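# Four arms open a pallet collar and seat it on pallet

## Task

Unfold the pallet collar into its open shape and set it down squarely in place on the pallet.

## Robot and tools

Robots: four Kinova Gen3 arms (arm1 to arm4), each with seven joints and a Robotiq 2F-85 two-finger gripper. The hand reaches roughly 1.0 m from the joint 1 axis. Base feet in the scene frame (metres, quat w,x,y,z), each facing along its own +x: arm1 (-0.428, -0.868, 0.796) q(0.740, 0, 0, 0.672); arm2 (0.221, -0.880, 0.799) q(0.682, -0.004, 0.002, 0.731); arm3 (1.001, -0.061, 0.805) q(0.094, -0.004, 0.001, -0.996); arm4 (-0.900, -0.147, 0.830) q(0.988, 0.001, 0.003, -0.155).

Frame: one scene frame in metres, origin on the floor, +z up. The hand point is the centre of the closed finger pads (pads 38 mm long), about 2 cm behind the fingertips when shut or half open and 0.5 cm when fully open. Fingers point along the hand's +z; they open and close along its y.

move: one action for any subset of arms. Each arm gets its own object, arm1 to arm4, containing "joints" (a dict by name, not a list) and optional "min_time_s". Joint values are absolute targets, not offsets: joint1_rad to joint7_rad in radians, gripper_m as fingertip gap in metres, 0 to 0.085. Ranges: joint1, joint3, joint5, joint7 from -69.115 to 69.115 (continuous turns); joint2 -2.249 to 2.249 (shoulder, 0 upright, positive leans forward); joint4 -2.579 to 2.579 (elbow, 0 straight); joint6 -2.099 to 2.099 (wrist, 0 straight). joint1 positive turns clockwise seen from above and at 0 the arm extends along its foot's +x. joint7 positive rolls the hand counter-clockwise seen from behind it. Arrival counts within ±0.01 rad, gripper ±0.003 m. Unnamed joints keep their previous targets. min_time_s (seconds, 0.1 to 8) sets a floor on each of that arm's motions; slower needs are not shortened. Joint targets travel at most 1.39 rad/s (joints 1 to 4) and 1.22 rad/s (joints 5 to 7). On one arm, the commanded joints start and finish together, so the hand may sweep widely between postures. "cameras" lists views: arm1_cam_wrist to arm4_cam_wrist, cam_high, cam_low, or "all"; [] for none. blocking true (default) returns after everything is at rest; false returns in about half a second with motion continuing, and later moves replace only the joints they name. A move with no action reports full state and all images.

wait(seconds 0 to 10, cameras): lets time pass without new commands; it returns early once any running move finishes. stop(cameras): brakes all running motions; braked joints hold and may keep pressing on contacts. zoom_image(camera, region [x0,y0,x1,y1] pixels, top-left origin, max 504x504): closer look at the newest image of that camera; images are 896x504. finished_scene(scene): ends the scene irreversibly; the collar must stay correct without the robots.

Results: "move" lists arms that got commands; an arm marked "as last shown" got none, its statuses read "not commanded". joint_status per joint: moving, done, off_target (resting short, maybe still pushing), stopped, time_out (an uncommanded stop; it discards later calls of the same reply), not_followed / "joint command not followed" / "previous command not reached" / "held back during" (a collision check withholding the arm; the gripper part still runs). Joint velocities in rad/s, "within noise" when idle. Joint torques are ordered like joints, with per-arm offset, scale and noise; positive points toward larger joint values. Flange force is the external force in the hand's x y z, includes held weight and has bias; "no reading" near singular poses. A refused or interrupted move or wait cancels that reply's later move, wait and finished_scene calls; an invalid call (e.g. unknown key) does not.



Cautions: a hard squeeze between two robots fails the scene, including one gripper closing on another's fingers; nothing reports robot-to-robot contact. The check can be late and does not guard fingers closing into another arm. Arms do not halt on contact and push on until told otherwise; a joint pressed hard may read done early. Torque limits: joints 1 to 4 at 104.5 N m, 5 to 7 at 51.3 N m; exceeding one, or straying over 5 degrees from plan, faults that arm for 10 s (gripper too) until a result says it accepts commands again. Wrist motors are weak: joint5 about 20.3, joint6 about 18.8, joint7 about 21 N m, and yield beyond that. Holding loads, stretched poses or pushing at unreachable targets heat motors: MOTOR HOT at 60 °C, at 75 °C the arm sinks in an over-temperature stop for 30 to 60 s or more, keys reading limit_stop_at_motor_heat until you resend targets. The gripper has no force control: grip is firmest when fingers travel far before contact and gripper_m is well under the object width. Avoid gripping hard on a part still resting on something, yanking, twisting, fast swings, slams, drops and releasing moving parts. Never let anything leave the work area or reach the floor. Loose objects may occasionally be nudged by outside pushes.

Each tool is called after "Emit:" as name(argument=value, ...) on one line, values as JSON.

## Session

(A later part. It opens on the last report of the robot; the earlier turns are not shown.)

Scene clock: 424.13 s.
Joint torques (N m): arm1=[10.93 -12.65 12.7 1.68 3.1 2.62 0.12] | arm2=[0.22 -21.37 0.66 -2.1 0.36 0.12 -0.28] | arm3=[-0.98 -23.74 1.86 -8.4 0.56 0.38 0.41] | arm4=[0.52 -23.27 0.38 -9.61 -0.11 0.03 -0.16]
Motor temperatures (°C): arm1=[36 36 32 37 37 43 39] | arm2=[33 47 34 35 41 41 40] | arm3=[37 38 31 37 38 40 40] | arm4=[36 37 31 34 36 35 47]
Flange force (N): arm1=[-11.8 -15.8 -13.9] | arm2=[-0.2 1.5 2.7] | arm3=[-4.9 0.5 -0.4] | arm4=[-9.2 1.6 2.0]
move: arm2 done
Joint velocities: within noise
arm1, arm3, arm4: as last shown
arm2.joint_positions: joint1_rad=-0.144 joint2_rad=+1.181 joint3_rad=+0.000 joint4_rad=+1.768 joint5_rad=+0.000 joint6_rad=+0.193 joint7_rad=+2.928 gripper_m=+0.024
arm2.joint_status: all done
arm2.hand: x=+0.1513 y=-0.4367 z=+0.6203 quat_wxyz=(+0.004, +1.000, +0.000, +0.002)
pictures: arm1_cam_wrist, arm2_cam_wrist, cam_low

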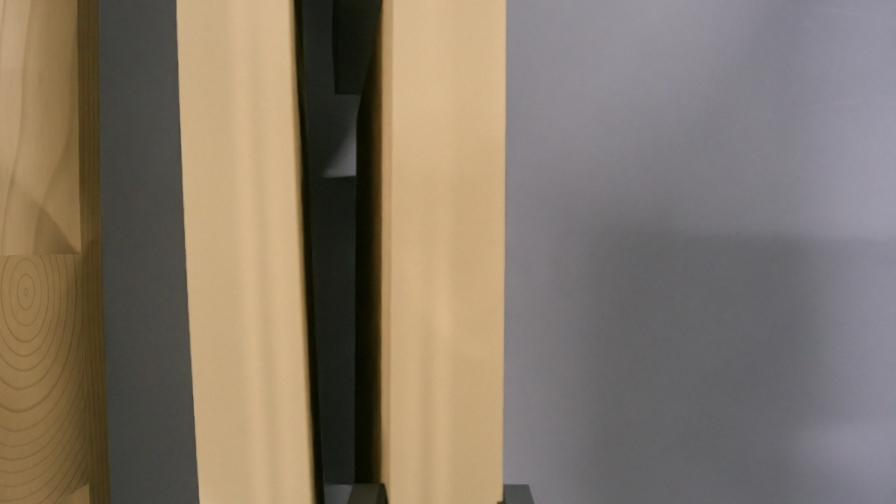

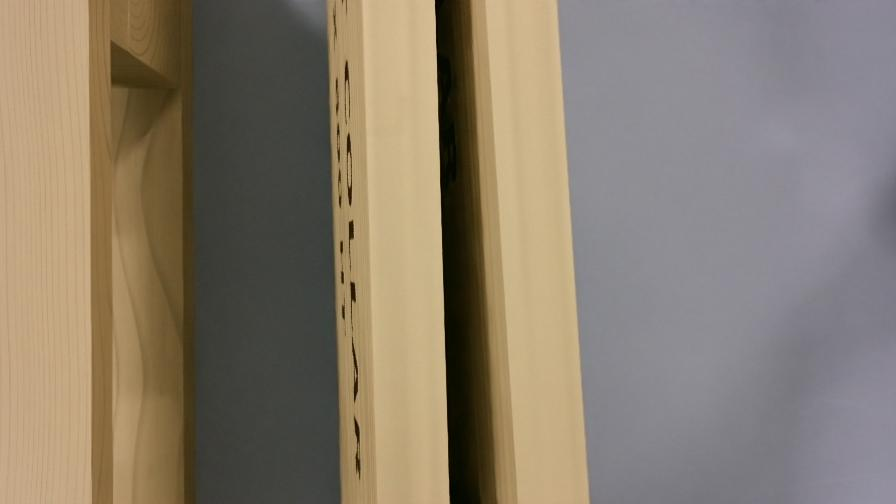

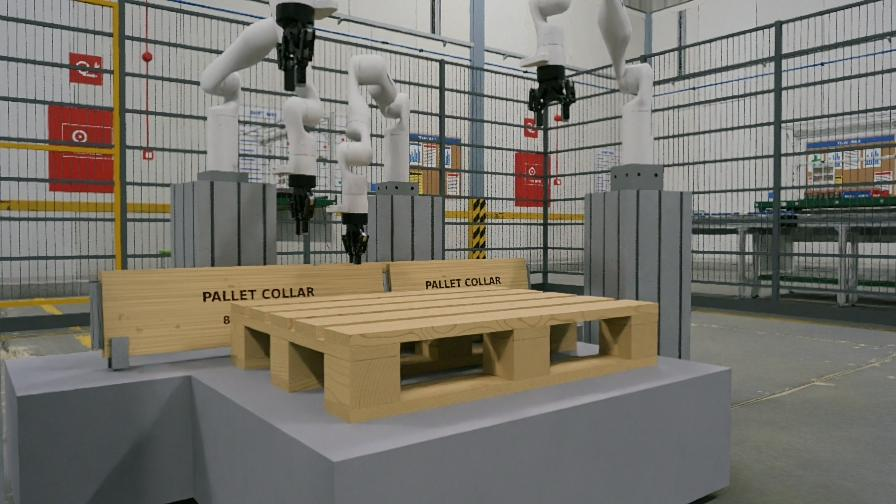

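Emit:
move(arm1={"joints": {"joint1_rad": 0.6084, "joint2_rad": 1.52, "joint4_rad": 1.0578, "joint6_rad": 0.5638, "joint7_rad": 3.8115}, "min_time_s": 3}, cameras=["arm1_cam_wrist", "arm2_cam_wrist"])

Emit:
zoom_image(camera="arm2_cam_wrist", region=[300, 324, 620, 504])

Scene clock: 429.17 s.
Joint torques (N m): arm1=[-3.94 -17.23 -4.54 -2.37 -0.66 -0.37 0.77] | arm2=[0.2 -21.38 0.65 -2.1 0.35 0.12 -0.25] | arm3=[-0.93 -23.68 1.89 -8.4 0.55 0.33 0.42] | arm4=[0.51 -23.3 0.39 -9.64 -0.08 0.05 -0.16]
Motor temperatures (°C): arm1=[36 36 32 37 37 43 39] | arm2=[33 47 34 35 41 41 40] | arm3=[37 38 31 37 38 40 40] | arm4=[36 37 31 34 36 35 47]
Flange force (N): arm1=[5.7 1.3 -12.4] | arm2=[-0.2 1.5 2.8] | arm3=[-4.9 0.4 -0.5] | arm4=[-9.3 1.6 2.1]
move: arm1 done
Joint velocities: within noise
arm1.joint_positions: joint1_rad=+0.608 joint2_rad=+1.520 joint3_rad=+0.000 joint4_rad=+1.058 joint5_rad=+0.000 joint6_rad=+0.564 joint7_rad=+3.812 gripper_m=+0.019
arm1.joint_status: all done
arm1.hand: x=-0.0281 y=-0.4358 z=+0.5248 quat_wxyz=(+0.000, +1.000, -0.018, +0.000)
arm2, arm3, arm4: as last shown

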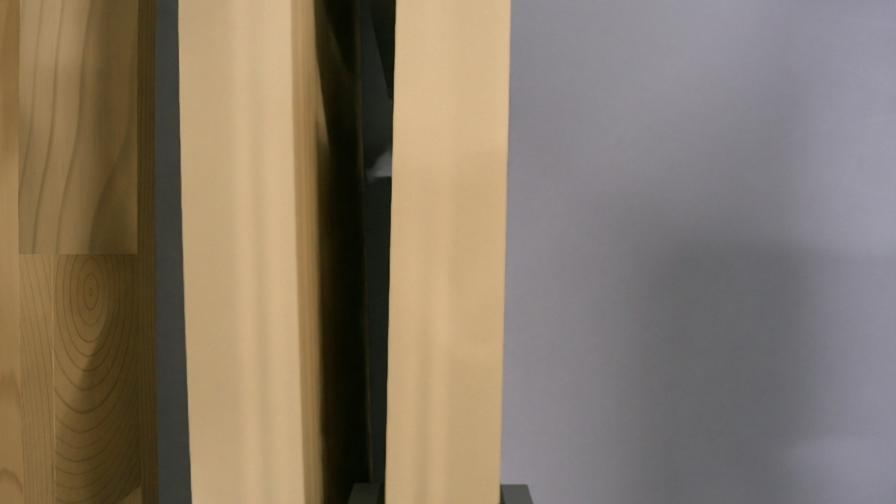

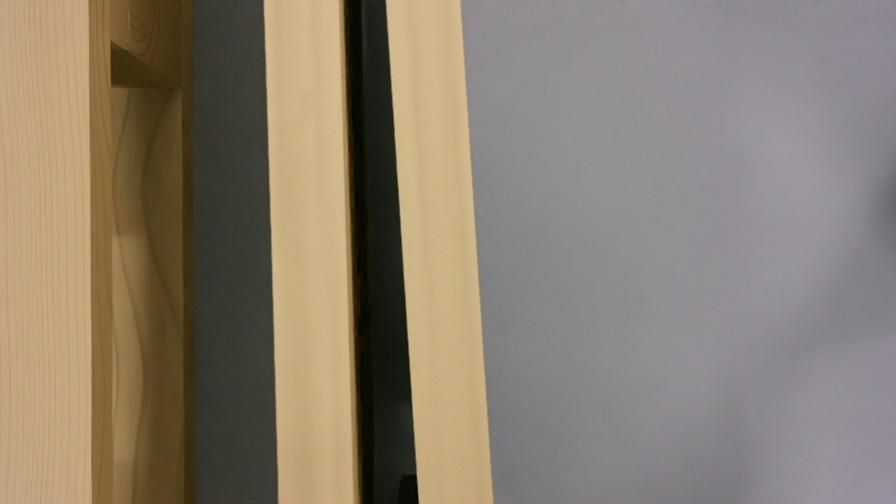

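Scaled by 1.575 from the camera's image (finer frame: 1280x720).

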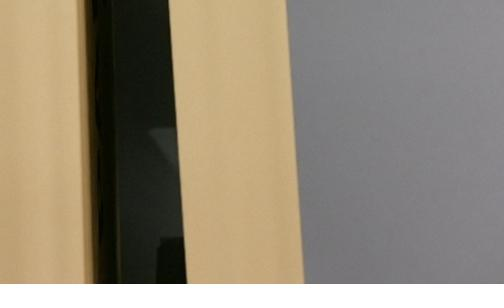

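Emit:
move(arm2={"joints": {"joint1_rad": -0.1304, "joint2_rad": 1.3216, "joint4_rad": 1.5812, "joint6_rad": 0.2638, "joint7_rad": 2.9697}, "min_time_s": 1.5}, cameras=[])

Emit:
move(arm2={"joints": {"joint2_rad": 1.3316, "joint6_rad": 0.2288}, "min_time_s": 0.6}, cameras=["arm2_cam_wrist"])

Emit:
zoom_image(camera="arm2_cam_wrist", region=[360, 344, 600, 504])

Scene clock: 434.67 s.
Joint torques (N m): arm1=[-3.98 -17.3 -4.61 -2.33 -0.7 -0.41 0.78] | arm2=[0.27 -22.65 0.7 -2.49 0.37 0.12 -0.27] | arm3=[-0.92 -23.67 1.9 -8.36 0.54 0.32 0.38] | arm4=[0.5 -23.28 0.39 -9.65 -0.09 0.04 -0.17]
Motor temperatures (°C): arm1=[36 36 32 37 37 43 39] | arm2=[33 47 34 34 41 41 40] | arm3=[37 38 31 37 38 40 40] | arm4=[36 37 31 34 36 35 47]
Flange force (N): arm1=[6.0 1.0 -12.2] | arm2=[-0.3 1.3 2.5] | arm3=[-4.6 0.5 -0.6] | arm4=[-9.4 1.7 2.1]
move: arm2 done
Joint velocities: within noise
arm1, arm3, arm4: as last shown
arm2.joint_positions: joint1_rad=-0.130 joint2_rad=+1.322 joint3_rad=+0.000 joint4_rad=+1.581 joint5_rad=+0.000 joint6_rad=+0.264 joint7_rad=+2.970 gripper_m=+0.024
arm2.joint_status: all done
arm2.hand: x=+0.1527 y=-0.4118 z=+0.5671 quat_wxyz=(+0.016, +1.000, +0.014, +0.004)

Scene clock: 435.57 s.
Joint torques (N m): arm1=[-3.96 -17.3 -4.55 -2.38 -0.64 -0.37 0.74] | arm2=[0.21 -22.64 0.69 -2.45 0.39 0.12 -0.26] | arm3=[-0.99 -23.73 1.96 -8.5 0.51 0.38 0.39] | arm4=[0.49 -23.32 0.34 -9.63 -0.09 0.04 -0.17]
Motor temperatures (°C): arm1=[36 36 32 37 37 43 39] | arm2=[33 47 34 34 41 41 40] | arm3=[37 38 31 37 38 40 40] | arm4=[36 37 31 34 36 35 47]
Flange force (N): arm1=[5.8 1.3 -12.3] | arm2=[-0.2 1.5 2.5] | arm3=[-5.5 0.5 -0.3] | arm4=[-9.2 1.6 2.1]
move: arm2 done
Joint velocities: within noise
arm1, arm3, arm4: as last shown
arm2.joint_positions: joint1_rad=-0.130 joint2_rad=+1.332 joint3_rad=+0.000 joint4_rad=+1.581 joint5_rad=+0.000 joint6_rad=+0.229 joint7_rad=+2.970 gripper_m=+0.024
arm2.joint_status: all done
arm2.hand: x=+0.1516 y=-0.4062 z=+0.5621 quat_wxyz=(+0.004, +1.000, +0.014, +0.002)

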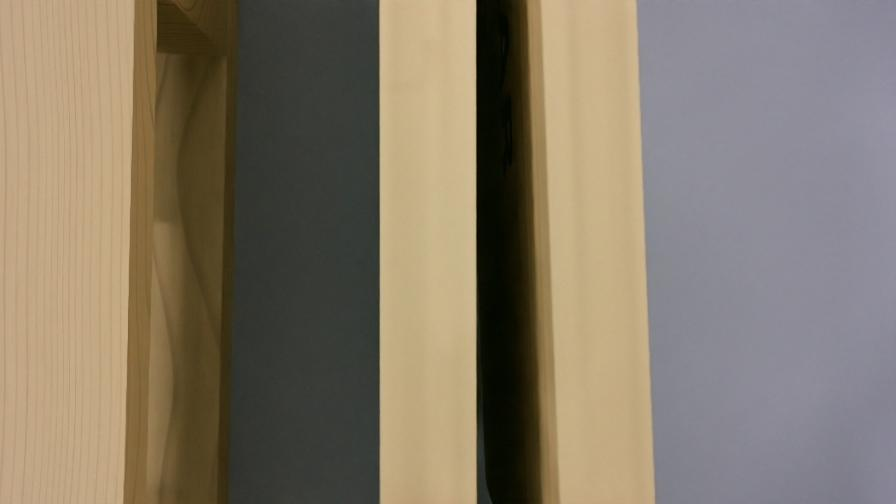

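Scaled by 2.100 from the camera's image (finer frame: 1280x720).

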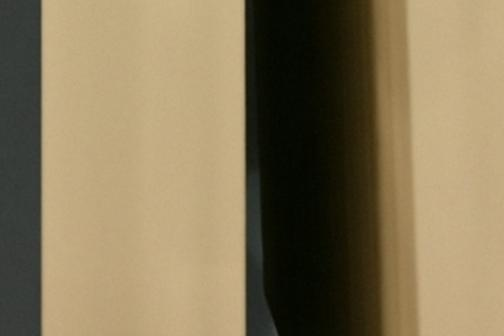

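Emit:
move(arm2={"joints": {"gripper_m": 0.03}}, cameras=[])

Emit:
move(arm2={"joints": {"joint2_rad": 1.3711, "joint4_rad": 1.5533, "joint6_rad": 0.2172}, "min_time_s": 1}, cameras=["arm2_cam_wrist"])

Scene clock: 439.23 s.
Joint torques (N m): arm1=[-4.01 -17.24 -4.45 -2.3 -0.64 -0.39 0.76] | arm2=[0.21 -22.66 0.66 -2.44 0.36 0.16 -0.26] | arm3=[-0.91 -23.63 1.96 -8.47 0.54 0.37 0.41] | arm4=[0.5 -23.29 0.38 -9.63 -0.11 0.05 -0.2]
Motor temperatures (°C): arm1=[36 36 32 37 37 43 39] | arm2=[33 47 34 34 41 41 40] | arm3=[37 38 31 37 38 40 40] | arm4=[36 37 31 34 36 35 47]
Flange force (N): arm1=[6.1 1.0 -12.3] | arm2=[-0.2 1.6 2.6] | arm3=[-5.5 0.3 -0.4] | arm4=[-9.3 1.7 2.1]
move: arm2 done
Joint velocities: within noise
arm1, arm3, arm4: as last shown
arm2.joint_positions: joint1_rad=-0.130 joint2_rad=+1.332 joint3_rad=+0.000 joint4_rad=+1.581 joint5_rad=+0.000 joint6_rad=+0.229 joint7_rad=+2.970 gripper_m=+0.030
arm2.joint_status: all done
arm2.hand: x=+0.1516 y=-0.4062 z=+0.5621 quat_wxyz=(+0.004, +1.000, +0.014, +0.002)

Scene clock: 440.53 s.
Joint torques (N m): arm1=[-3.99 -17.28 -4.53 -2.35 -0.61 -0.36 0.8] | arm2=[0.22 -22.71 0.7 -2.33 0.36 0.12 -0.25] | arm3=[-0.93 -23.69 2.02 -8.51 0.57 0.34 0.4] | arm4=[0.49 -23.29 0.37 -9.61 -0.09 0.03 -0.17]
Motor temperatures (°C): arm1=[36 36 32 37 37 43 39] | arm2=[33 47 34 34 41 41 40] | arm3=[37 38 31 37 38 40 40] | arm4=[36 37 31 34 36 35 47]
Flange force (N): arm1=[5.8 1.2 -12.3] | arm2=[-0.2 1.5 2.4] | arm3=[-5.6 0.4 -0.4] | arm4=[-9.1 1.6 2.0]
move: arm2 done
Joint velocities: within noise
arm1, arm3, arm4: as last shown
arm2.joint_positions: joint1_rad=-0.130 joint2_rad=+1.371 joint3_rad=+0.000 joint4_rad=+1.553 joint5_rad=+0.000 joint6_rad=+0.217 joint7_rad=+2.970 gripper_m=+0.030
arm2.joint_status: all done
arm2.hand: x=+0.1516 y=-0.4063 z=+0.5451 quat_wxyz=(+0.004, +1.000, +0.014, +0.002)

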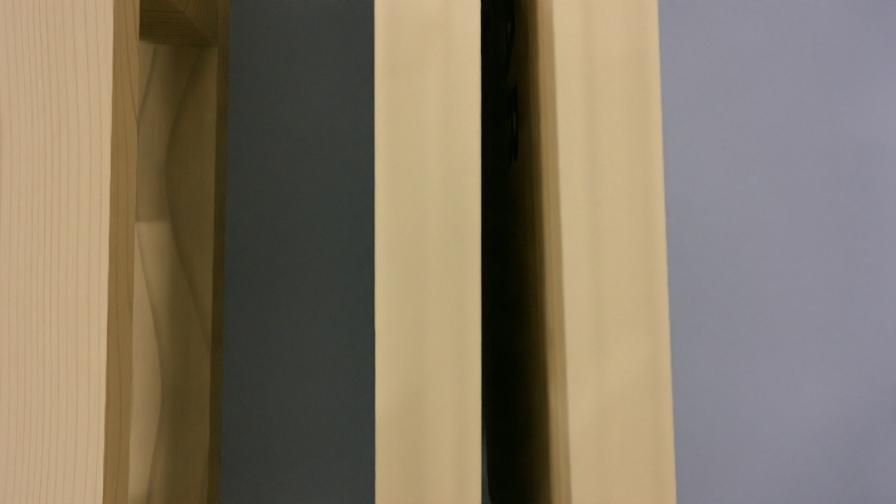

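Emit:
move(arm2={"joints": {"joint2_rad": 1.4106, "joint4_rad": 1.5238, "joint6_rad": 0.2072}, "min_time_s": 1}, cameras=["arm2_cam_wrist"])

Emit:
zoom_image(camera="arm2_cam_wrist", region=[300, 324, 620, 504])

Scene clock: 442.40 s.
Joint torques (N m): arm1=[0.25 -17.95 -0.4 0.63 0.3 2.05 0.69] | arm2=[-0.02 7.83 -0.13 -2.25 0.37 -3.29 -0.31] | arm3=[-0.94 -23.62 1.97 -8.41 0.56 0.35 0.35] | arm4=[0.52 -23.31 0.38 -9.64 -0.07 0.03 -0.17]
Motor temperatures (°C): arm1=[36 36 32 37 37 43 39] | arm2=[33 47 34 34 41 41 40] | arm3=[37 38 31 37 38 40 40] | arm4=[36 37 31 34 36 35 47]
Flange force (N): arm1=[5.2 -8.7 -4.0] | arm2=[0.9 5.7 -70.6] | arm3=[-5.2 0.5 -0.6] | arm4=[-9.2 1.6 2.1]
move: arm2 done
Joint velocities: within noise
arm1, arm3, arm4: as last shown
arm2.joint_positions: joint1_rad=-0.130 joint2_rad=+1.410 joint3_rad=+0.000 joint4_rad=+1.524 joint5_rad=+0.000 joint6_rad=+0.207 joint7_rad=+2.970 gripper_m=+0.030
arm2.joint_status: all done
arm2.hand: x=+0.1517 y=-0.4064 z=+0.5282 quat_wxyz=(+0.004, +1.000, +0.014, +0.002)

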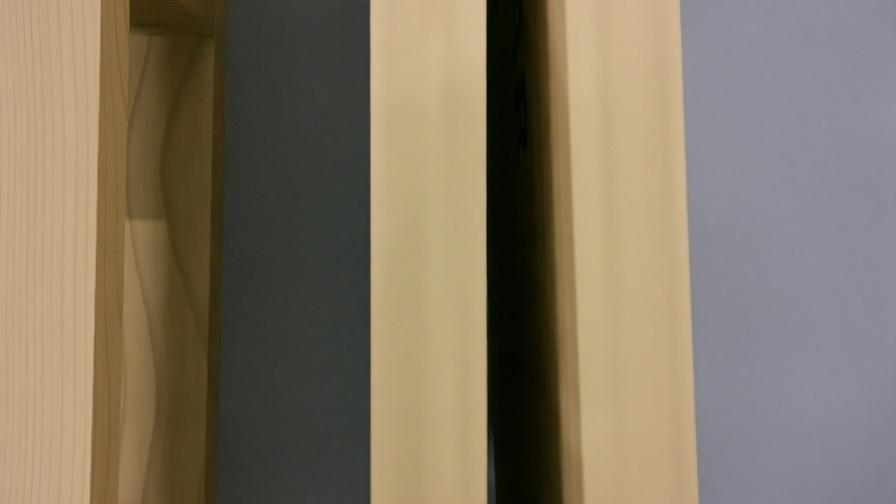

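Scaled by 1.575 from the camera's image (finer frame: 1280x720).

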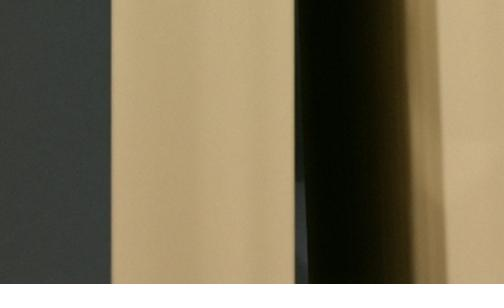

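Emit:
move(arm2={"joints": {"joint2_rad": 1.3827, "joint4_rad": 1.545, "joint6_rad": 0.2139}, "min_time_s": 0.6}, cameras=[])

Emit:
move(arm2={"joints": {"gripper_m": 0.022}}, cameras=["arm2_cam_wrist"])

Emit:
zoom_image(camera="arm2_cam_wrist", region=[300, 324, 620, 504])

Scene clock: 449.07 s.
Joint torques (N m): arm1=[-1.65 -17.01 -2.04 -2.12 -0.11 -0.16 0.64] | arm2=[0.23 -22.73 0.69 -2.31 0.38 0.11 -0.27] | arm3=[-0.92 -23.61 1.94 -8.5 0.52 0.34 0.4] | arm4=[0.48 -23.32 0.38 -9.58 -0.07 0.04 -0.16]
Motor temperatures (°C): arm1=[36 35 32 37 37 42 39] | arm2=[33 46 34 34 41 41 40] | arm3=[37 38 31 37 38 40 40] | arm4=[36 37 31 34 36 35 47]
Flange force (N): arm1=[3.0 -1.1 -12.4] | arm2=[-0.2 1.5 2.4] | arm3=[-5.7 0.4 -0.5] | arm4=[-9.0 1.6 2.1]
move: arm2 done
Joint velocities: within noise
arm1: as last shown
arm2.joint_positions: joint1_rad=-0.130 joint2_rad=+1.383 joint3_rad=+0.000 joint4_rad=+1.545 joint5_rad=+0.000 joint6_rad=+0.214 joint7_rad=+2.970 gripper_m=+0.030
arm2.joint_status: all done
arm2.hand: x=+0.1516 y=-0.4064 z=+0.5401 quat_wxyz=(+0.004, +1.000, +0.014, +0.002)
arm3.joint_positions: joint1_rad=+0.245 joint2_rad=+0.981 joint3_rad=+0.000 joint4_rad=+0.953 joint5_rad=+0.000 joint6_rad=+1.207 joint7_rad=-1.514 gripper_m=+0.045
arm3.joint_status: not commanded
arm3.hand: x=+0.3605 y=-0.0005 z=+0.9057 quat_wxyz=(-0.004, +0.000, +1.000, +0.000)
arm4.joint_positions: joint1_rad=-0.611 joint2_rad=+0.860 joint3_rad=+0.000 joint4_rad=+1.309 joint5_rad=+0.000 joint6_rad=+0.972 joint7_rad=-1.870 gripper_m=+0.085
arm4.joint_status: not commanded
arm4.hand: x=-0.3393 y=-0.0002 z=+0.8985 quat_wxyz=(+0.001, -1.000, +0.000, +0.002)

Scene clock: 449.67 s.
Joint torques (N m): arm1=[-1.56 -16.85 -2.03 -2.03 -0.06 -0.18 0.71] | arm2=[0.24 -22.77 0.68 -2.31 0.37 0.11 -0.25] | arm3=[-1 -23.68 2.01 -8.4 0.57 0.41 0.4] | arm4=[0.51 -23.28 0.39 -9.62 -0.11 0.05 -0.17]
Motor temperatures (°C): arm1=[36 35 32 37 37 42 39] | arm2=[33 46 34 34 41 41 40] | arm3=[37 38 31 37 38 40 40] | arm4=[36 37 31 34 36 35 47]
Flange force (N): arm1=[2.9 -1.5 -12.6] | arm2=[-0.3 1.5 2.5] | arm3=[-5.1 0.5 -0.4] | arm4=[-9.3 1.6 2.1]
move: arm2 done
Joint velocities: within noise
arm1, arm3, arm4: as last shown
arm2.joint_positions: joint1_rad=-0.130 joint2_rad=+1.383 joint3_rad=+0.000 joint4_rad=+1.545 joint5_rad=+0.000 joint6_rad=+0.214 joint7_rad=+2.970 gripper_m=+0.022
arm2.joint_status: all done
arm2.hand: x=+0.1516 y=-0.4064 z=+0.5401 quat_wxyz=(+0.004, +1.000, +0.014, +0.002)

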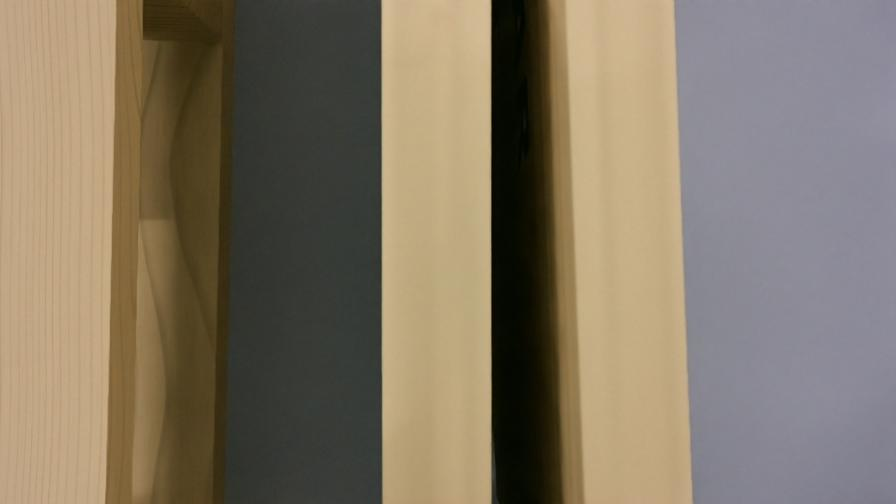

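Scaled by 1.575 from the camera's image (finer frame: 1280x720).

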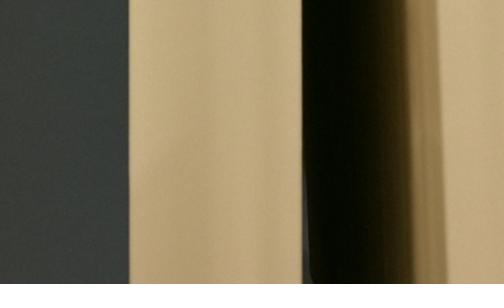

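Emit:
move(arm2={"joints": {"joint2_rad": 1.4106, "joint4_rad": 1.5238, "joint6_rad": 0.2072}, "min_time_s": 1}, cameras=[])

Scene clock: 451.70 s.
Joint torques (N m): arm1=[-1.82 -17.11 -2.25 -2.42 -0.14 -0.32 0.7] | arm2=[0.21 -22 0.56 -1.61 0.35 0.43 -0.26] | arm3=[-0.98 -23.72 1.97 -8.51 0.56 0.34 0.36] | arm4=[0.49 -23.29 0.37 -9.59 -0.07 0.04 -0.19]
Motor temperatures (°C): arm1=[36 35 32 37 37 42 39] | arm2=[33 46 34 34 41 41 40] | arm3=[37 38 31 37 38 40 40] | arm4=[36 37 31 34 36 35 47]
Flange force (N): arm1=[2.6 -0.4 -12.8] | arm2=[-0.3 0.6 1.9] | arm3=[-5.5 0.5 -0.4] | arm4=[-9.1 1.7 2.0]
move: arm2 done
Joint velocities: within noise
arm1.joint_positions: joint1_rad=+0.608 joint2_rad=+1.520 joint3_rad=+0.000 joint4_rad=+1.058 joint5_rad=+0.000 joint6_rad=+0.564 joint7_rad=+3.812 gripper_m=+0.019
arm1.joint_status: not commanded
arm1.hand: x=-0.0281 y=-0.4358 z=+0.5248 quat_wxyz=(+0.000, +1.000, -0.018, +0.000)
arm2.joint_positions: joint1_rad=-0.130 joint2_rad=+1.411 joint3_rad=+0.000 joint4_rad=+1.524 joint5_rad=+0.000 joint6_rad=+0.207 joint7_rad=+2.970 gripper_m=+0.022
arm2.joint_status: all done
arm2.hand: x=+0.1517 y=-0.4066 z=+0.5281 quat_wxyz=(+0.004, +1.000, +0.014, +0.002)
arm3, arm4: as last shown

Emit:
move(arm2={"joints": {"gripper_m": 0.006}}, arm1={"joints": {"gripper_m": 0.004}}, cameras=[])

Emit:
move(arm1={"joints": {"joint1_rad": 0.6081, "joint2_rad": 1.4928, "joint4_rad": 1.0819, "joint6_rad": 0.5669, "joint7_rad": 3.8111}, "min_time_s": 2}, arm2={"joints": {"joint1_rad": -0.1304, "joint2_rad": 1.3825, "joint4_rad": 1.5457, "joint6_rad": 0.2134, "joint7_rad": 2.9697}, "min_time_s": 2}, cameras=["arm1_cam_wrist", "arm2_cam_wrist", "cam_low"])

Scene clock: 461.03 s.
Joint torques (N m): arm1=[-1.41 -16.92 -1.78 -2.04 -0.04 -0.16 0.64] | arm2=[-0.15 -18.2 0.2 -2.31 0.46 -0.21 -0.16] | arm3=[-1.03 -23.65 1.99 -8.49 0.53 0.36 0.34] | arm4=[0.53 -23.31 0.39 -9.62 -0.07 0.04 -0.18]
Motor temperatures (°C): arm1=[36 35 32 37 37 42 39] | arm2=[33 46 34 34 41 41 40] | arm3=[37 39 31 37 38 40 40] | arm4=[36 37 31 34 36 35 47]
Flange force (N): arm1=[2.9 -1.6 -12.4] | arm2=[0.5 2.9 -8.5] | arm3=[-5.6 0.6 -0.4] | arm4=[-9.2 1.6 2.1]
move: arm1 off_target; arm2 off_target
Joint velocities: within noise
arm1.joint_positions: joint1_rad=+0.608 joint2_rad=+1.520 joint3_rad=+0.000 joint4_rad=+1.058 joint5_rad=+0.000 joint6_rad=+0.564 joint7_rad=+3.812 gripper_m=+0.019
arm1.joint_status: gripper_m off_target (ended at +0.019, target +0.004)
arm1.hand: x=-0.0281 y=-0.4358 z=+0.5248 quat_wxyz=(+0.000, +1.000, -0.018, +0.000)
arm2.joint_positions: joint1_rad=-0.130 joint2_rad=+1.411 joint3_rad=+0.000 joint4_rad=+1.524 joint5_rad=+0.000 joint6_rad=+0.207 joint7_rad=+2.970 gripper_m=+0.018
arm2.joint_status: gripper_m off_target (ended at +0.018, target +0.006)
arm2.hand: x=+0.1517 y=-0.4066 z=+0.5281 quat_wxyz=(+0.004, +1.000, +0.014, +0.002)
arm3, arm4: as last shown

Scene clock: 463.33 s.
Joint torques (N m): arm1=[-0.48 -42.5 -0.74 -8.67 -0.08 0.44 0.51] | arm2=[0.84 -32.98 1.8 -3.8 0.58 -0.09 -0.14] | arm3=[-0.97 -23.66 1.92 -8.43 0.55 0.33 0.38] | arm4=[0.51 -23.32 0.35 -9.62 -0.07 0.02 -0.15]
Motor temperatures (°C): arm1=[36 35 32 37 37 42 39] | arm2=[33 46 34 34 41 41 40] | arm3=[37 39 31 37 38 40 40] | arm4=[36 37 31 34 36 35 47]
Flange force (N): arm1=[2.7 -3.5 32.6] | arm2=[-1.8 1.4 23.5] | arm3=[-5.1 0.5 -0.5] | arm4=[-9.1 1.6 2.1]
move: arm1 done; arm2 done
Joint velocities: within noise
arm1.joint_positions: joint1_rad=+0.608 joint2_rad=+1.493 joint3_rad=+0.000 joint4_rad=+1.082 joint5_rad=+0.000 joint6_rad=+0.567 joint7_rad=+3.811 gripper_m=+0.019
arm1.joint_status: all done
arm1.hand: x=-0.0282 y=-0.4356 z=+0.5368 quat_wxyz=(+0.000, +1.000, -0.018, +0.000)
arm2.joint_positions: joint1_rad=-0.130 joint2_rad=+1.383 joint3_rad=+0.000 joint4_rad=+1.546 joint5_rad=+0.000 joint6_rad=+0.213 joint7_rad=+2.970 gripper_m=+0.018
arm2.joint_status: all done
arm2.hand: x=+0.1517 y=-0.4066 z=+0.5401 quat_wxyz=(+0.004, +1.000, +0.014, +0.002)
arm3, arm4: as last shown

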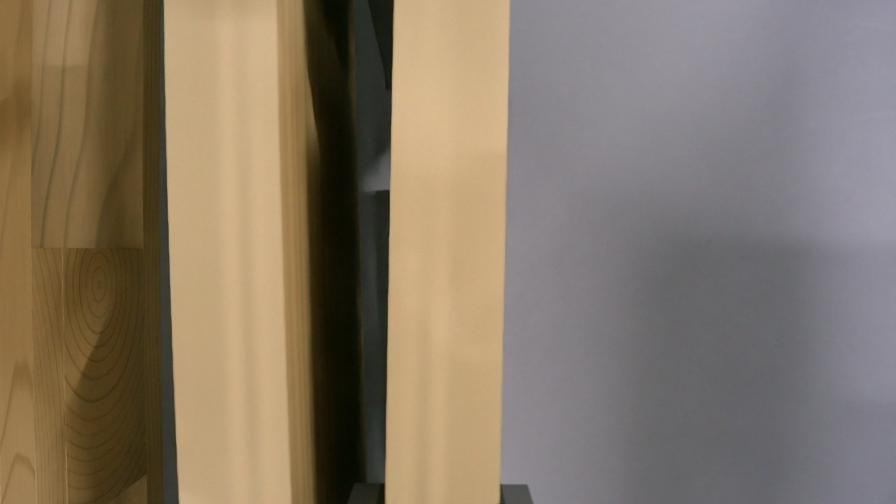

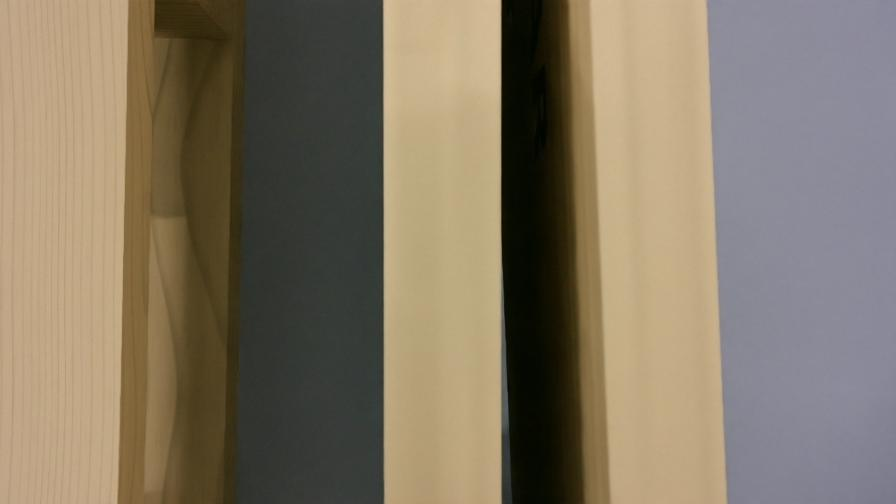

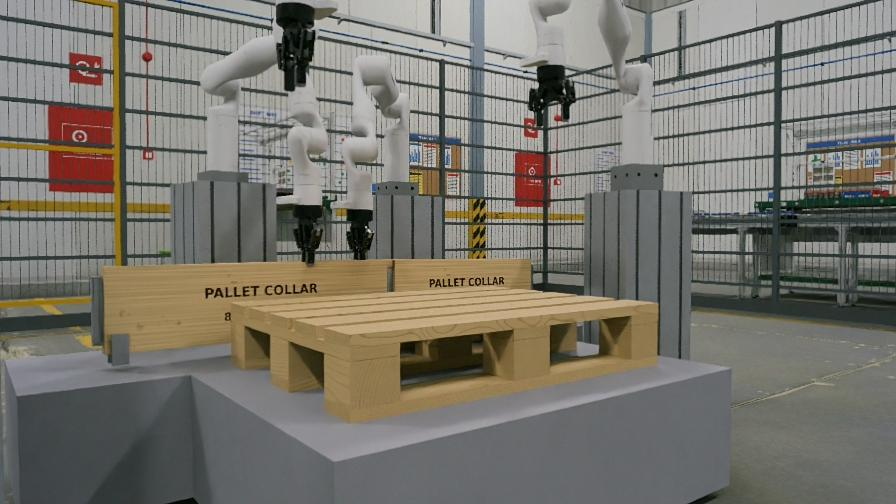

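Emit:
move(arm1={"joints": {"joint1_rad": 0.6921, "joint2_rad": 1.4452, "joint4_rad": 1.2611, "joint6_rad": 0.4353, "joint7_rad": 3.8951}, "min_time_s": 3}, arm2={"joints": {"joint1_rad": -0.1182, "joint2_rad": 1.4015, "joint4_rad": 1.4307, "joint6_rad": 0.3094, "joint7_rad": 2.9819}, "min_time_s": 3}, cameras=["arm1_cam_wrist", "arm2_cam_wrist", "cam_high"])

Emit:
zoom_image(camera="cam_high", region=[370, 160, 530, 370])

Scene clock: 467.37 s.
Joint torques (N m): arm1=[-1.2 -38.26 -2.48 -4.07 -1.02 1.71 -0.15] | arm2=[2.36 -34.23 5.03 -5.53 2.49 -0.28 1.1] | arm3=[-1.02 -23.66 1.96 -8.48 0.55 0.36 0.4] | arm4=[0.5 -23.3 0.37 -9.68 -0.09 0.05 -0.19]
Motor temperatures (°C): arm1=[36 36 32 37 37 42 39] | arm2=[33 46 34 34 41 41 40] | arm3=[37 39 31 37 38 40 40] | arm4=[36 37 31 34 36 35 47]
Flange force (N): arm1=[7.6 -4.3 33.2] | arm2=[-7.0 2.8 22.2] | arm3=[-5.6 0.5 -0.4] | arm4=[-9.5 1.7 2.1]
move: arm1 done; arm2 done
Joint velocities: within noise
arm1.joint_positions: joint1_rad=+0.692 joint2_rad=+1.445 joint3_rad=+0.000 joint4_rad=+1.261 joint5_rad=+0.000 joint6_rad=+0.435 joint7_rad=+3.895 gripper_m=+0.019
arm1.joint_status: all done
arm1.hand: x=-0.0205 y=-0.4977 z=+0.5369 quat_wxyz=(+0.000, +1.000, -0.018, +0.000)
arm2.joint_positions: joint1_rad=-0.118 joint2_rad=+1.401 joint3_rad=+0.000 joint4_rad=+1.431 joint5_rad=+0.000 joint6_rad=+0.309 joint7_rad=+2.982 gripper_m=+0.018
arm2.joint_status: all done
arm2.hand: x=+0.1518 y=-0.3757 z=+0.5398 quat_wxyz=(+0.004, +1.000, +0.014, +0.002)
arm3, arm4: as last shown

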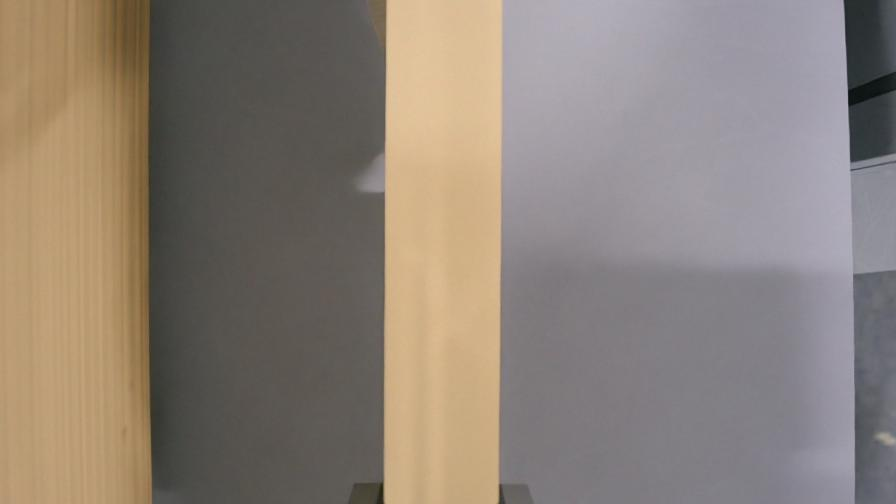

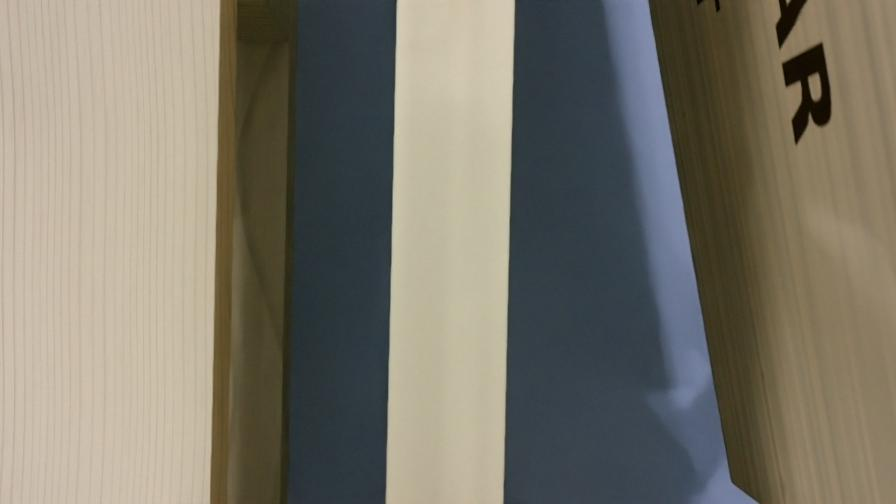

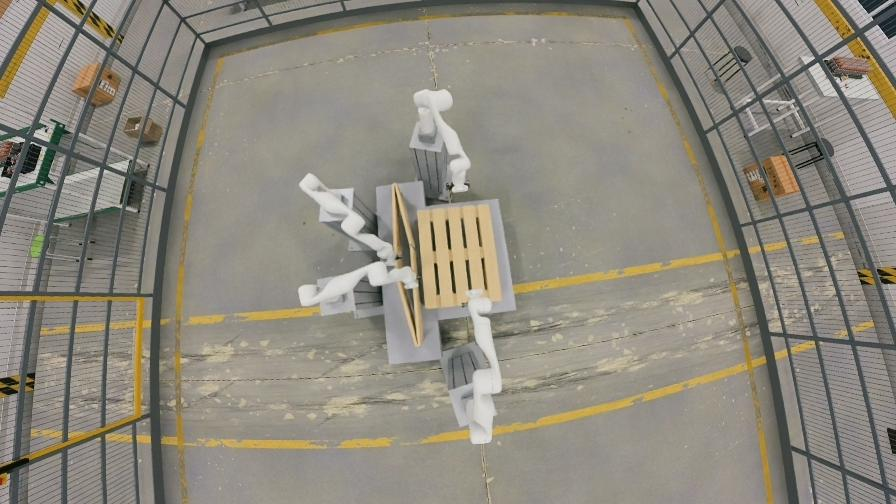

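Scaled by 2.400 from the camera's image (finer frame: 1280x720).

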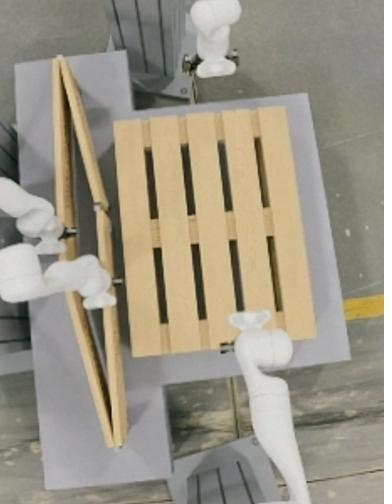

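Emit:
move(arm1={"joints": {"joint1_rad": 0.8071, "joint2_rad": 1.4253, "joint4_rad": 1.3485, "joint6_rad": 0.3678, "joint7_rad": 4.0101}, "min_time_s": 3}, arm2={"joints": {"joint1_rad": -0.1076, "joint2_rad": 1.4275, "joint4_rad": 1.3056, "joint6_rad": 0.4085, "joint7_rad": 2.9925}, "min_time_s": 3}, cameras=["arm1_cam_wrist", "arm2_cam_wrist", "cam_high", "cam_low"])

Emit:
zoom_image(camera="cam_high", region=[370, 160, 530, 370])

Scene clock: 471.50 s.
Joint torques (N m): arm1=[0.16 -36.08 -1.02 -3.17 -0.64 1.36 -0.03] | arm2=[1.56 -37.35 4.07 -7.64 2.54 -0.57 1.23] | arm3=[-0.97 -23.64 1.9 -8.43 0.55 0.32 0.39] | arm4=[0.5 -23.32 0.38 -9.61 -0.08 0.02 -0.17]
Motor temperatures (°C): arm1=[36 37 32 37 37 42 39] | arm2=[33 46 34 34 41 41 40] | arm3=[37 39 31 37 38 40 40] | arm4=[36 37 31 34 36 35 47]
Flange force (N): arm1=[5.4 -4.6 30.3] | arm2=[-5.2 2.8 24.4] | arm3=[-5.1 0.5 -0.6] | arm4=[-9.0 1.6 2.1]
move: arm1 done; arm2 done
Joint velocities: within noise
arm1.joint_positions: joint1_rad=+0.807 joint2_rad=+1.425 joint3_rad=+0.000 joint4_rad=+1.349 joint5_rad=+0.000 joint6_rad=+0.368 joint7_rad=+4.010 gripper_m=+0.019
arm1.joint_status: all done
arm1.hand: x=+0.0030 y=-0.5597 z=+0.5369 quat_wxyz=(+0.000, +1.000, -0.018, +0.000)
arm2.joint_positions: joint1_rad=-0.108 joint2_rad=+1.428 joint3_rad=+0.000 joint4_rad=+1.306 joint5_rad=+0.000 joint6_rad=+0.408 joint7_rad=+2.992 gripper_m=+0.018
arm2.joint_status: all done
arm2.hand: x=+0.1517 y=-0.3446 z=+0.5397 quat_wxyz=(+0.004, +1.000, +0.014, +0.002)
arm3, arm4: as last shown

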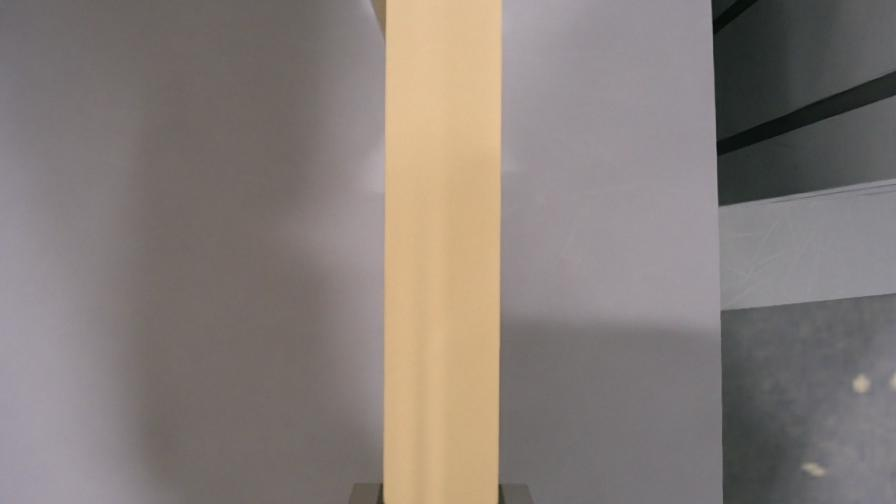

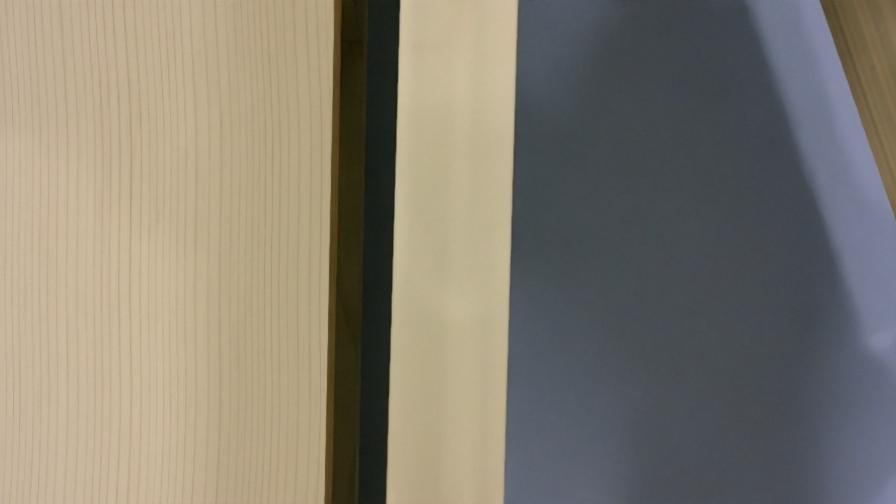

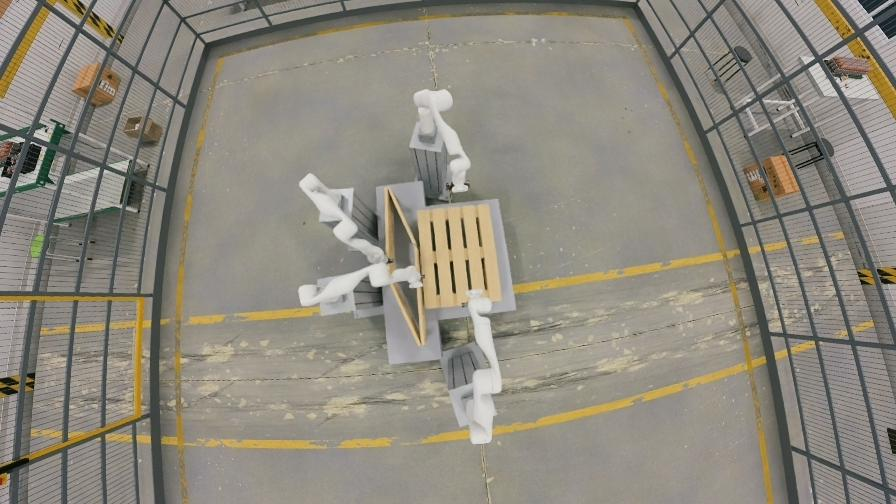

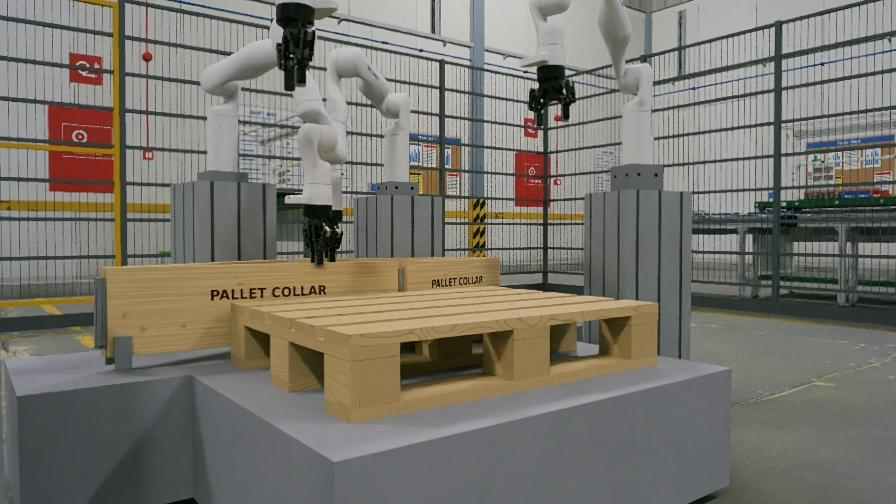

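Scaled by 2.400 from the camera's image (finer frame: 1280x720).

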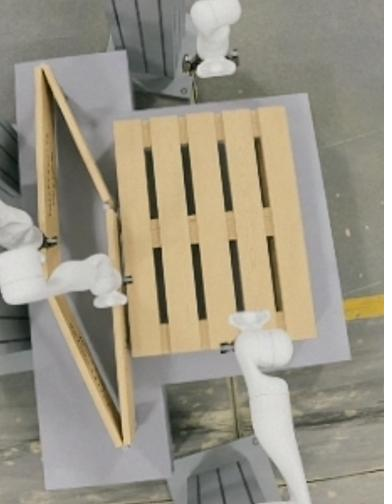

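Emit:
move(arm1={"joints": {"joint2_rad": 1.4514, "joint4_rad": 1.3274, "joint6_rad": 0.3628}, "min_time_s": 2}, arm2={"joints": {"joint2_rad": 1.4538, "joint4_rad": 1.2844, "joint6_rad": 0.4034}, "min_time_s": 2}, cameras=[])

Scene clock: 486.13 s.
Joint torques (N m): arm1=[-0.23 -23.7 -1.37 -1.83 -0.6 0.34 -0.09] | arm2=[0.52 -13.73 2.32 -6.79 2.12 -3.75 0.99] | arm3=[-0.91 -23.62 1.93 -8.5 0.53 0.29 0.37] | arm4=[0.5 -23.32 0.39 -9.63 -0.09 0.04 -0.18]
Motor temperatures (°C): arm1=[36 37 32 37 37 42 39] | arm2=[33 47 34 34 41 41 40] | arm3=[37 39 30 37 38 40 40] | arm4=[36 37 31 34 36 35 47]
Flange force (N): arm1=[4.2 -2.6 4.1] | arm2=[-2.0 11.7 -29.3] | arm3=[-5.5 0.4 -0.6] | arm4=[-9.2 1.7 2.1]
move: arm1 done; arm2 done
Joint velocities: within noise
arm1.joint_positions: joint1_rad=+0.807 joint2_rad=+1.451 joint3_rad=+0.000 joint4_rad=+1.327 joint5_rad=+0.000 joint6_rad=+0.363 joint7_rad=+4.010 gripper_m=+0.019
arm1.joint_status: all done
arm1.hand: x=+0.0030 y=-0.5597 z=+0.5254 quat_wxyz=(+0.000, +1.000, -0.018, +0.000)
arm2.joint_positions: joint1_rad=-0.108 joint2_rad=+1.454 joint3_rad=+0.000 joint4_rad=+1.284 joint5_rad=+0.000 joint6_rad=+0.403 joint7_rad=+2.993 gripper_m=+0.018
arm2.joint_status: all done
arm2.hand: x=+0.1518 y=-0.3447 z=+0.5281 quat_wxyz=(+0.004, +1.000, +0.014, +0.002)
arm3, arm4: as last shown

Emit:
move(arm2={"joints": {"joint2_rad": 1.4472, "joint4_rad": 1.2897, "joint6_rad": 0.4047}, "min_time_s": 0.5}, cameras=[])

Emit:
move(arm1={"joints": {"gripper_m": 0.032}}, arm2={"joints": {"gripper_m": 0.032}}, cameras=[])

Emit:
move(arm1={"joints": {"joint2_rad": 1.2846, "joint4_rad": 1.4456, "joint6_rad": 0.4114}, "min_time_s": 1.2}, arm2={"joints": {"joint2_rad": 1.2518, "joint4_rad": 1.4221, "joint6_rad": 0.4677}, "min_time_s": 1.2}, cameras=["cam_high", "cam_low"])

Emit:
zoom_image(camera="cam_high", region=[370, 160, 530, 370])

Scene clock: 488.23 s.
Joint torques (N m): arm1=[-1.25 -24.63 -2.51 -2.05 -0.74 0.34 -0.1] | arm2=[0.87 -37.29 3.14 -7.67 2.07 -0.48 0.96] | arm3=[-0.97 -23.69 1.98 -8.42 0.57 0.32 0.37] | arm4=[0.51 -23.3 0.37 -9.65 -0.06 0.06 -0.16]
Motor temperatures (°C): arm1=[36 37 32 37 37 42 39] | arm2=[33 47 34 34 41 41 40] | arm3=[37 39 30 37 38 40 40] | arm4=[36 37 31 34 36 35 47]
Flange force (N): arm1=[5.4 -1.1 5.8] | arm2=[-3.4 3.3 24.0] | arm3=[-4.9 0.6 -0.5] | arm4=[-9.4 1.6 2.1]
move: arm2 done
Joint velocities: within noise
arm1: as last shown
arm2.joint_positions: joint1_rad=-0.108 joint2_rad=+1.447 joint3_rad=+0.000 joint4_rad=+1.290 joint5_rad=+0.000 joint6_rad=+0.405 joint7_rad=+2.993 gripper_m=+0.018
arm2.joint_status: all done
arm2.hand: x=+0.1518 y=-0.3447 z=+0.5310 quat_wxyz=(+0.004, +1.000, +0.014, +0.002)
arm3.joint_positions: joint1_rad=+0.245 joint2_rad=+0.981 joint3_rad=+0.000 joint4_rad=+0.953 joint5_rad=+0.000 joint6_rad=+1.207 joint7_rad=-1.514 gripper_m=+0.045
arm3.joint_status: not commanded
arm3.hand: x=+0.3605 y=-0.0005 z=+0.9057 quat_wxyz=(-0.004, +0.000, +1.000, +0.000)
arm4.joint_positions: joint1_rad=-0.611 joint2_rad=+0.860 joint3_rad=+0.000 joint4_rad=+1.309 joint5_rad=+0.000 joint6_rad=+0.972 joint7_rad=-1.870 gripper_m=+0.085
arm4.joint_status: not commanded
arm4.hand: x=-0.3393 y=-0.0002 z=+0.8985 quat_wxyz=(+0.001, -1.000, +0.000, +0.002)

Scene clock: 489.03 s.
Joint torques (N m): arm1=[0.02 -23.46 -0.57 -2.99 -0.07 -0.14 0.27] | arm2=[0.25 -24.69 0.67 -3.97 0.39 0.13 -0.27] | arm3=[-0.89 -23.58 1.93 -8.44 0.53 0.38 0.4] | arm4=[0.51 -23.29 0.39 -9.64 -0.08 0.04 -0.17]
Motor temperatures (°C): arm1=[36 37 32 37 37 42 39] | arm2=[33 47 34 34 41 41 40] | arm3=[37 39 30 37 38 40 40] | arm4=[36 37 31 34 36 35 47]
Flange force (N): arm1=[0.8 -1.4 1.1] | arm2=[-0.1 1.3 2.5] | arm3=[-5.6 0.3 -0.5] | arm4=[-9.3 1.6 2.1]
move: arm1 done; arm2 done
Joint velocities: within noise
arm1.joint_positions: joint1_rad=+0.807 joint2_rad=+1.451 joint3_rad=+0.000 joint4_rad=+1.327 joint5_rad=+0.000 joint6_rad=+0.363 joint7_rad=+4.010 gripper_m=+0.032
arm1.joint_status: all done
arm1.hand: x=+0.0030 y=-0.5598 z=+0.5254 quat_wxyz=(+0.000, +1.000, -0.018, +0.000)
arm2.joint_positions: joint1_rad=-0.108 joint2_rad=+1.447 joint3_rad=+0.000 joint4_rad=+1.290 joint5_rad=+0.000 joint6_rad=+0.405 joint7_rad=+2.993 gripper_m=+0.032
arm2.joint_status: all done
arm2.hand: x=+0.1518 y=-0.3447 z=+0.5310 quat_wxyz=(+0.004, +1.000, +0.014, +0.002)
arm3, arm4: as last shown

Scene clock: 490.57 s.
Joint torques (N m): arm1=[-0.03 -23.12 -0.63 -3.34 -0.07 -0.15 0.26] | arm2=[0.25 -24.39 0.66 -4.53 0.42 0.1 -0.27] | arm3=[-0.92 -23.67 1.95 -8.46 0.53 0.32 0.36] | arm4=[0.51 -23.31 0.37 -9.6 -0.07 0.03 -0.16]
Motor temperatures (°C): arm1=[36 37 32 37 37 42 39] | arm2=[33 47 34 34 41 41 40] | arm3=[37 39 30 37 38 40 40] | arm4=[36 37 31 34 36 35 47]
Flange force (N): arm1=[0.9 -1.4 0.8] | arm2=[-0.1 1.2 2.7] | arm3=[-5.2 0.5 -0.5] | arm4=[-9.1 1.6 2.1]
move: arm1 done; arm2 done
Joint velocities: within noise
arm1.joint_positions: joint1_rad=+0.807 joint2_rad=+1.285 joint3_rad=+0.000 joint4_rad=+1.446 joint5_rad=+0.000 joint6_rad=+0.411 joint7_rad=+4.010 gripper_m=+0.032
arm1.joint_status: all done
arm1.hand: x=+0.0030 y=-0.5597 z=+0.5998 quat_wxyz=(+0.000, +1.000, -0.018, +0.000)
arm2.joint_positions: joint1_rad=-0.108 joint2_rad=+1.252 joint3_rad=+0.000 joint4_rad=+1.422 joint5_rad=+0.000 joint6_rad=+0.468 joint7_rad=+2.993 gripper_m=+0.032
arm2.joint_status: all done
arm2.hand: x=+0.1514 y=-0.3441 z=+0.6195 quat_wxyz=(+0.004, +1.000, +0.014, +0.002)
arm3, arm4: as last shown

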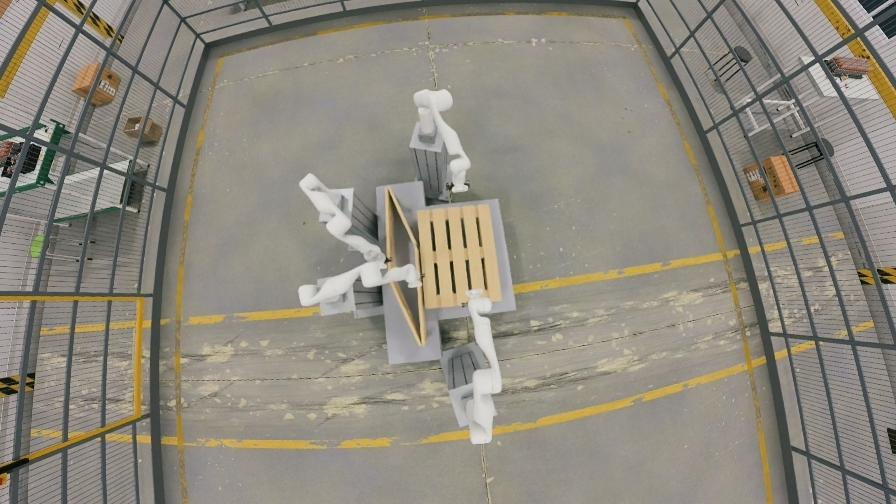

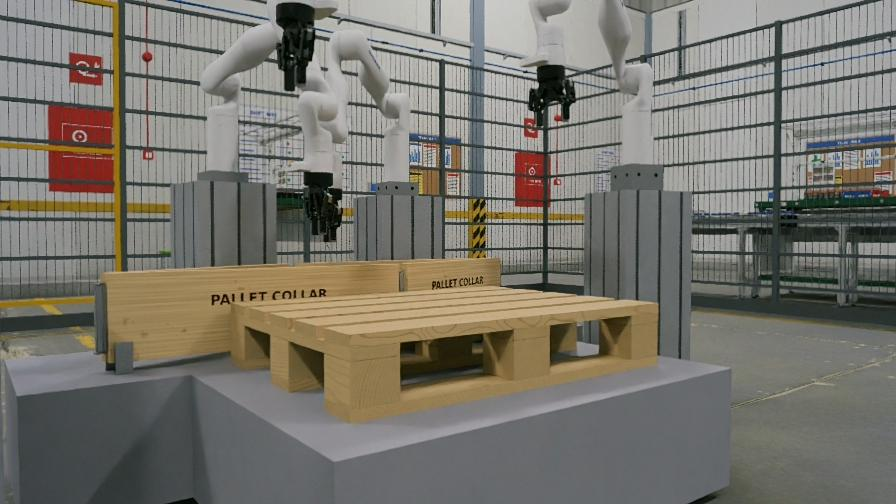

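Scaled by 2.400 from the camera's image (finer frame: 1280x720).

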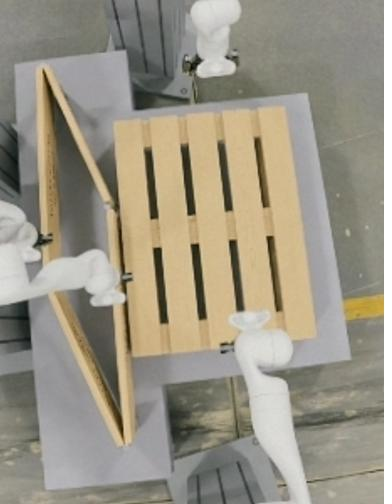

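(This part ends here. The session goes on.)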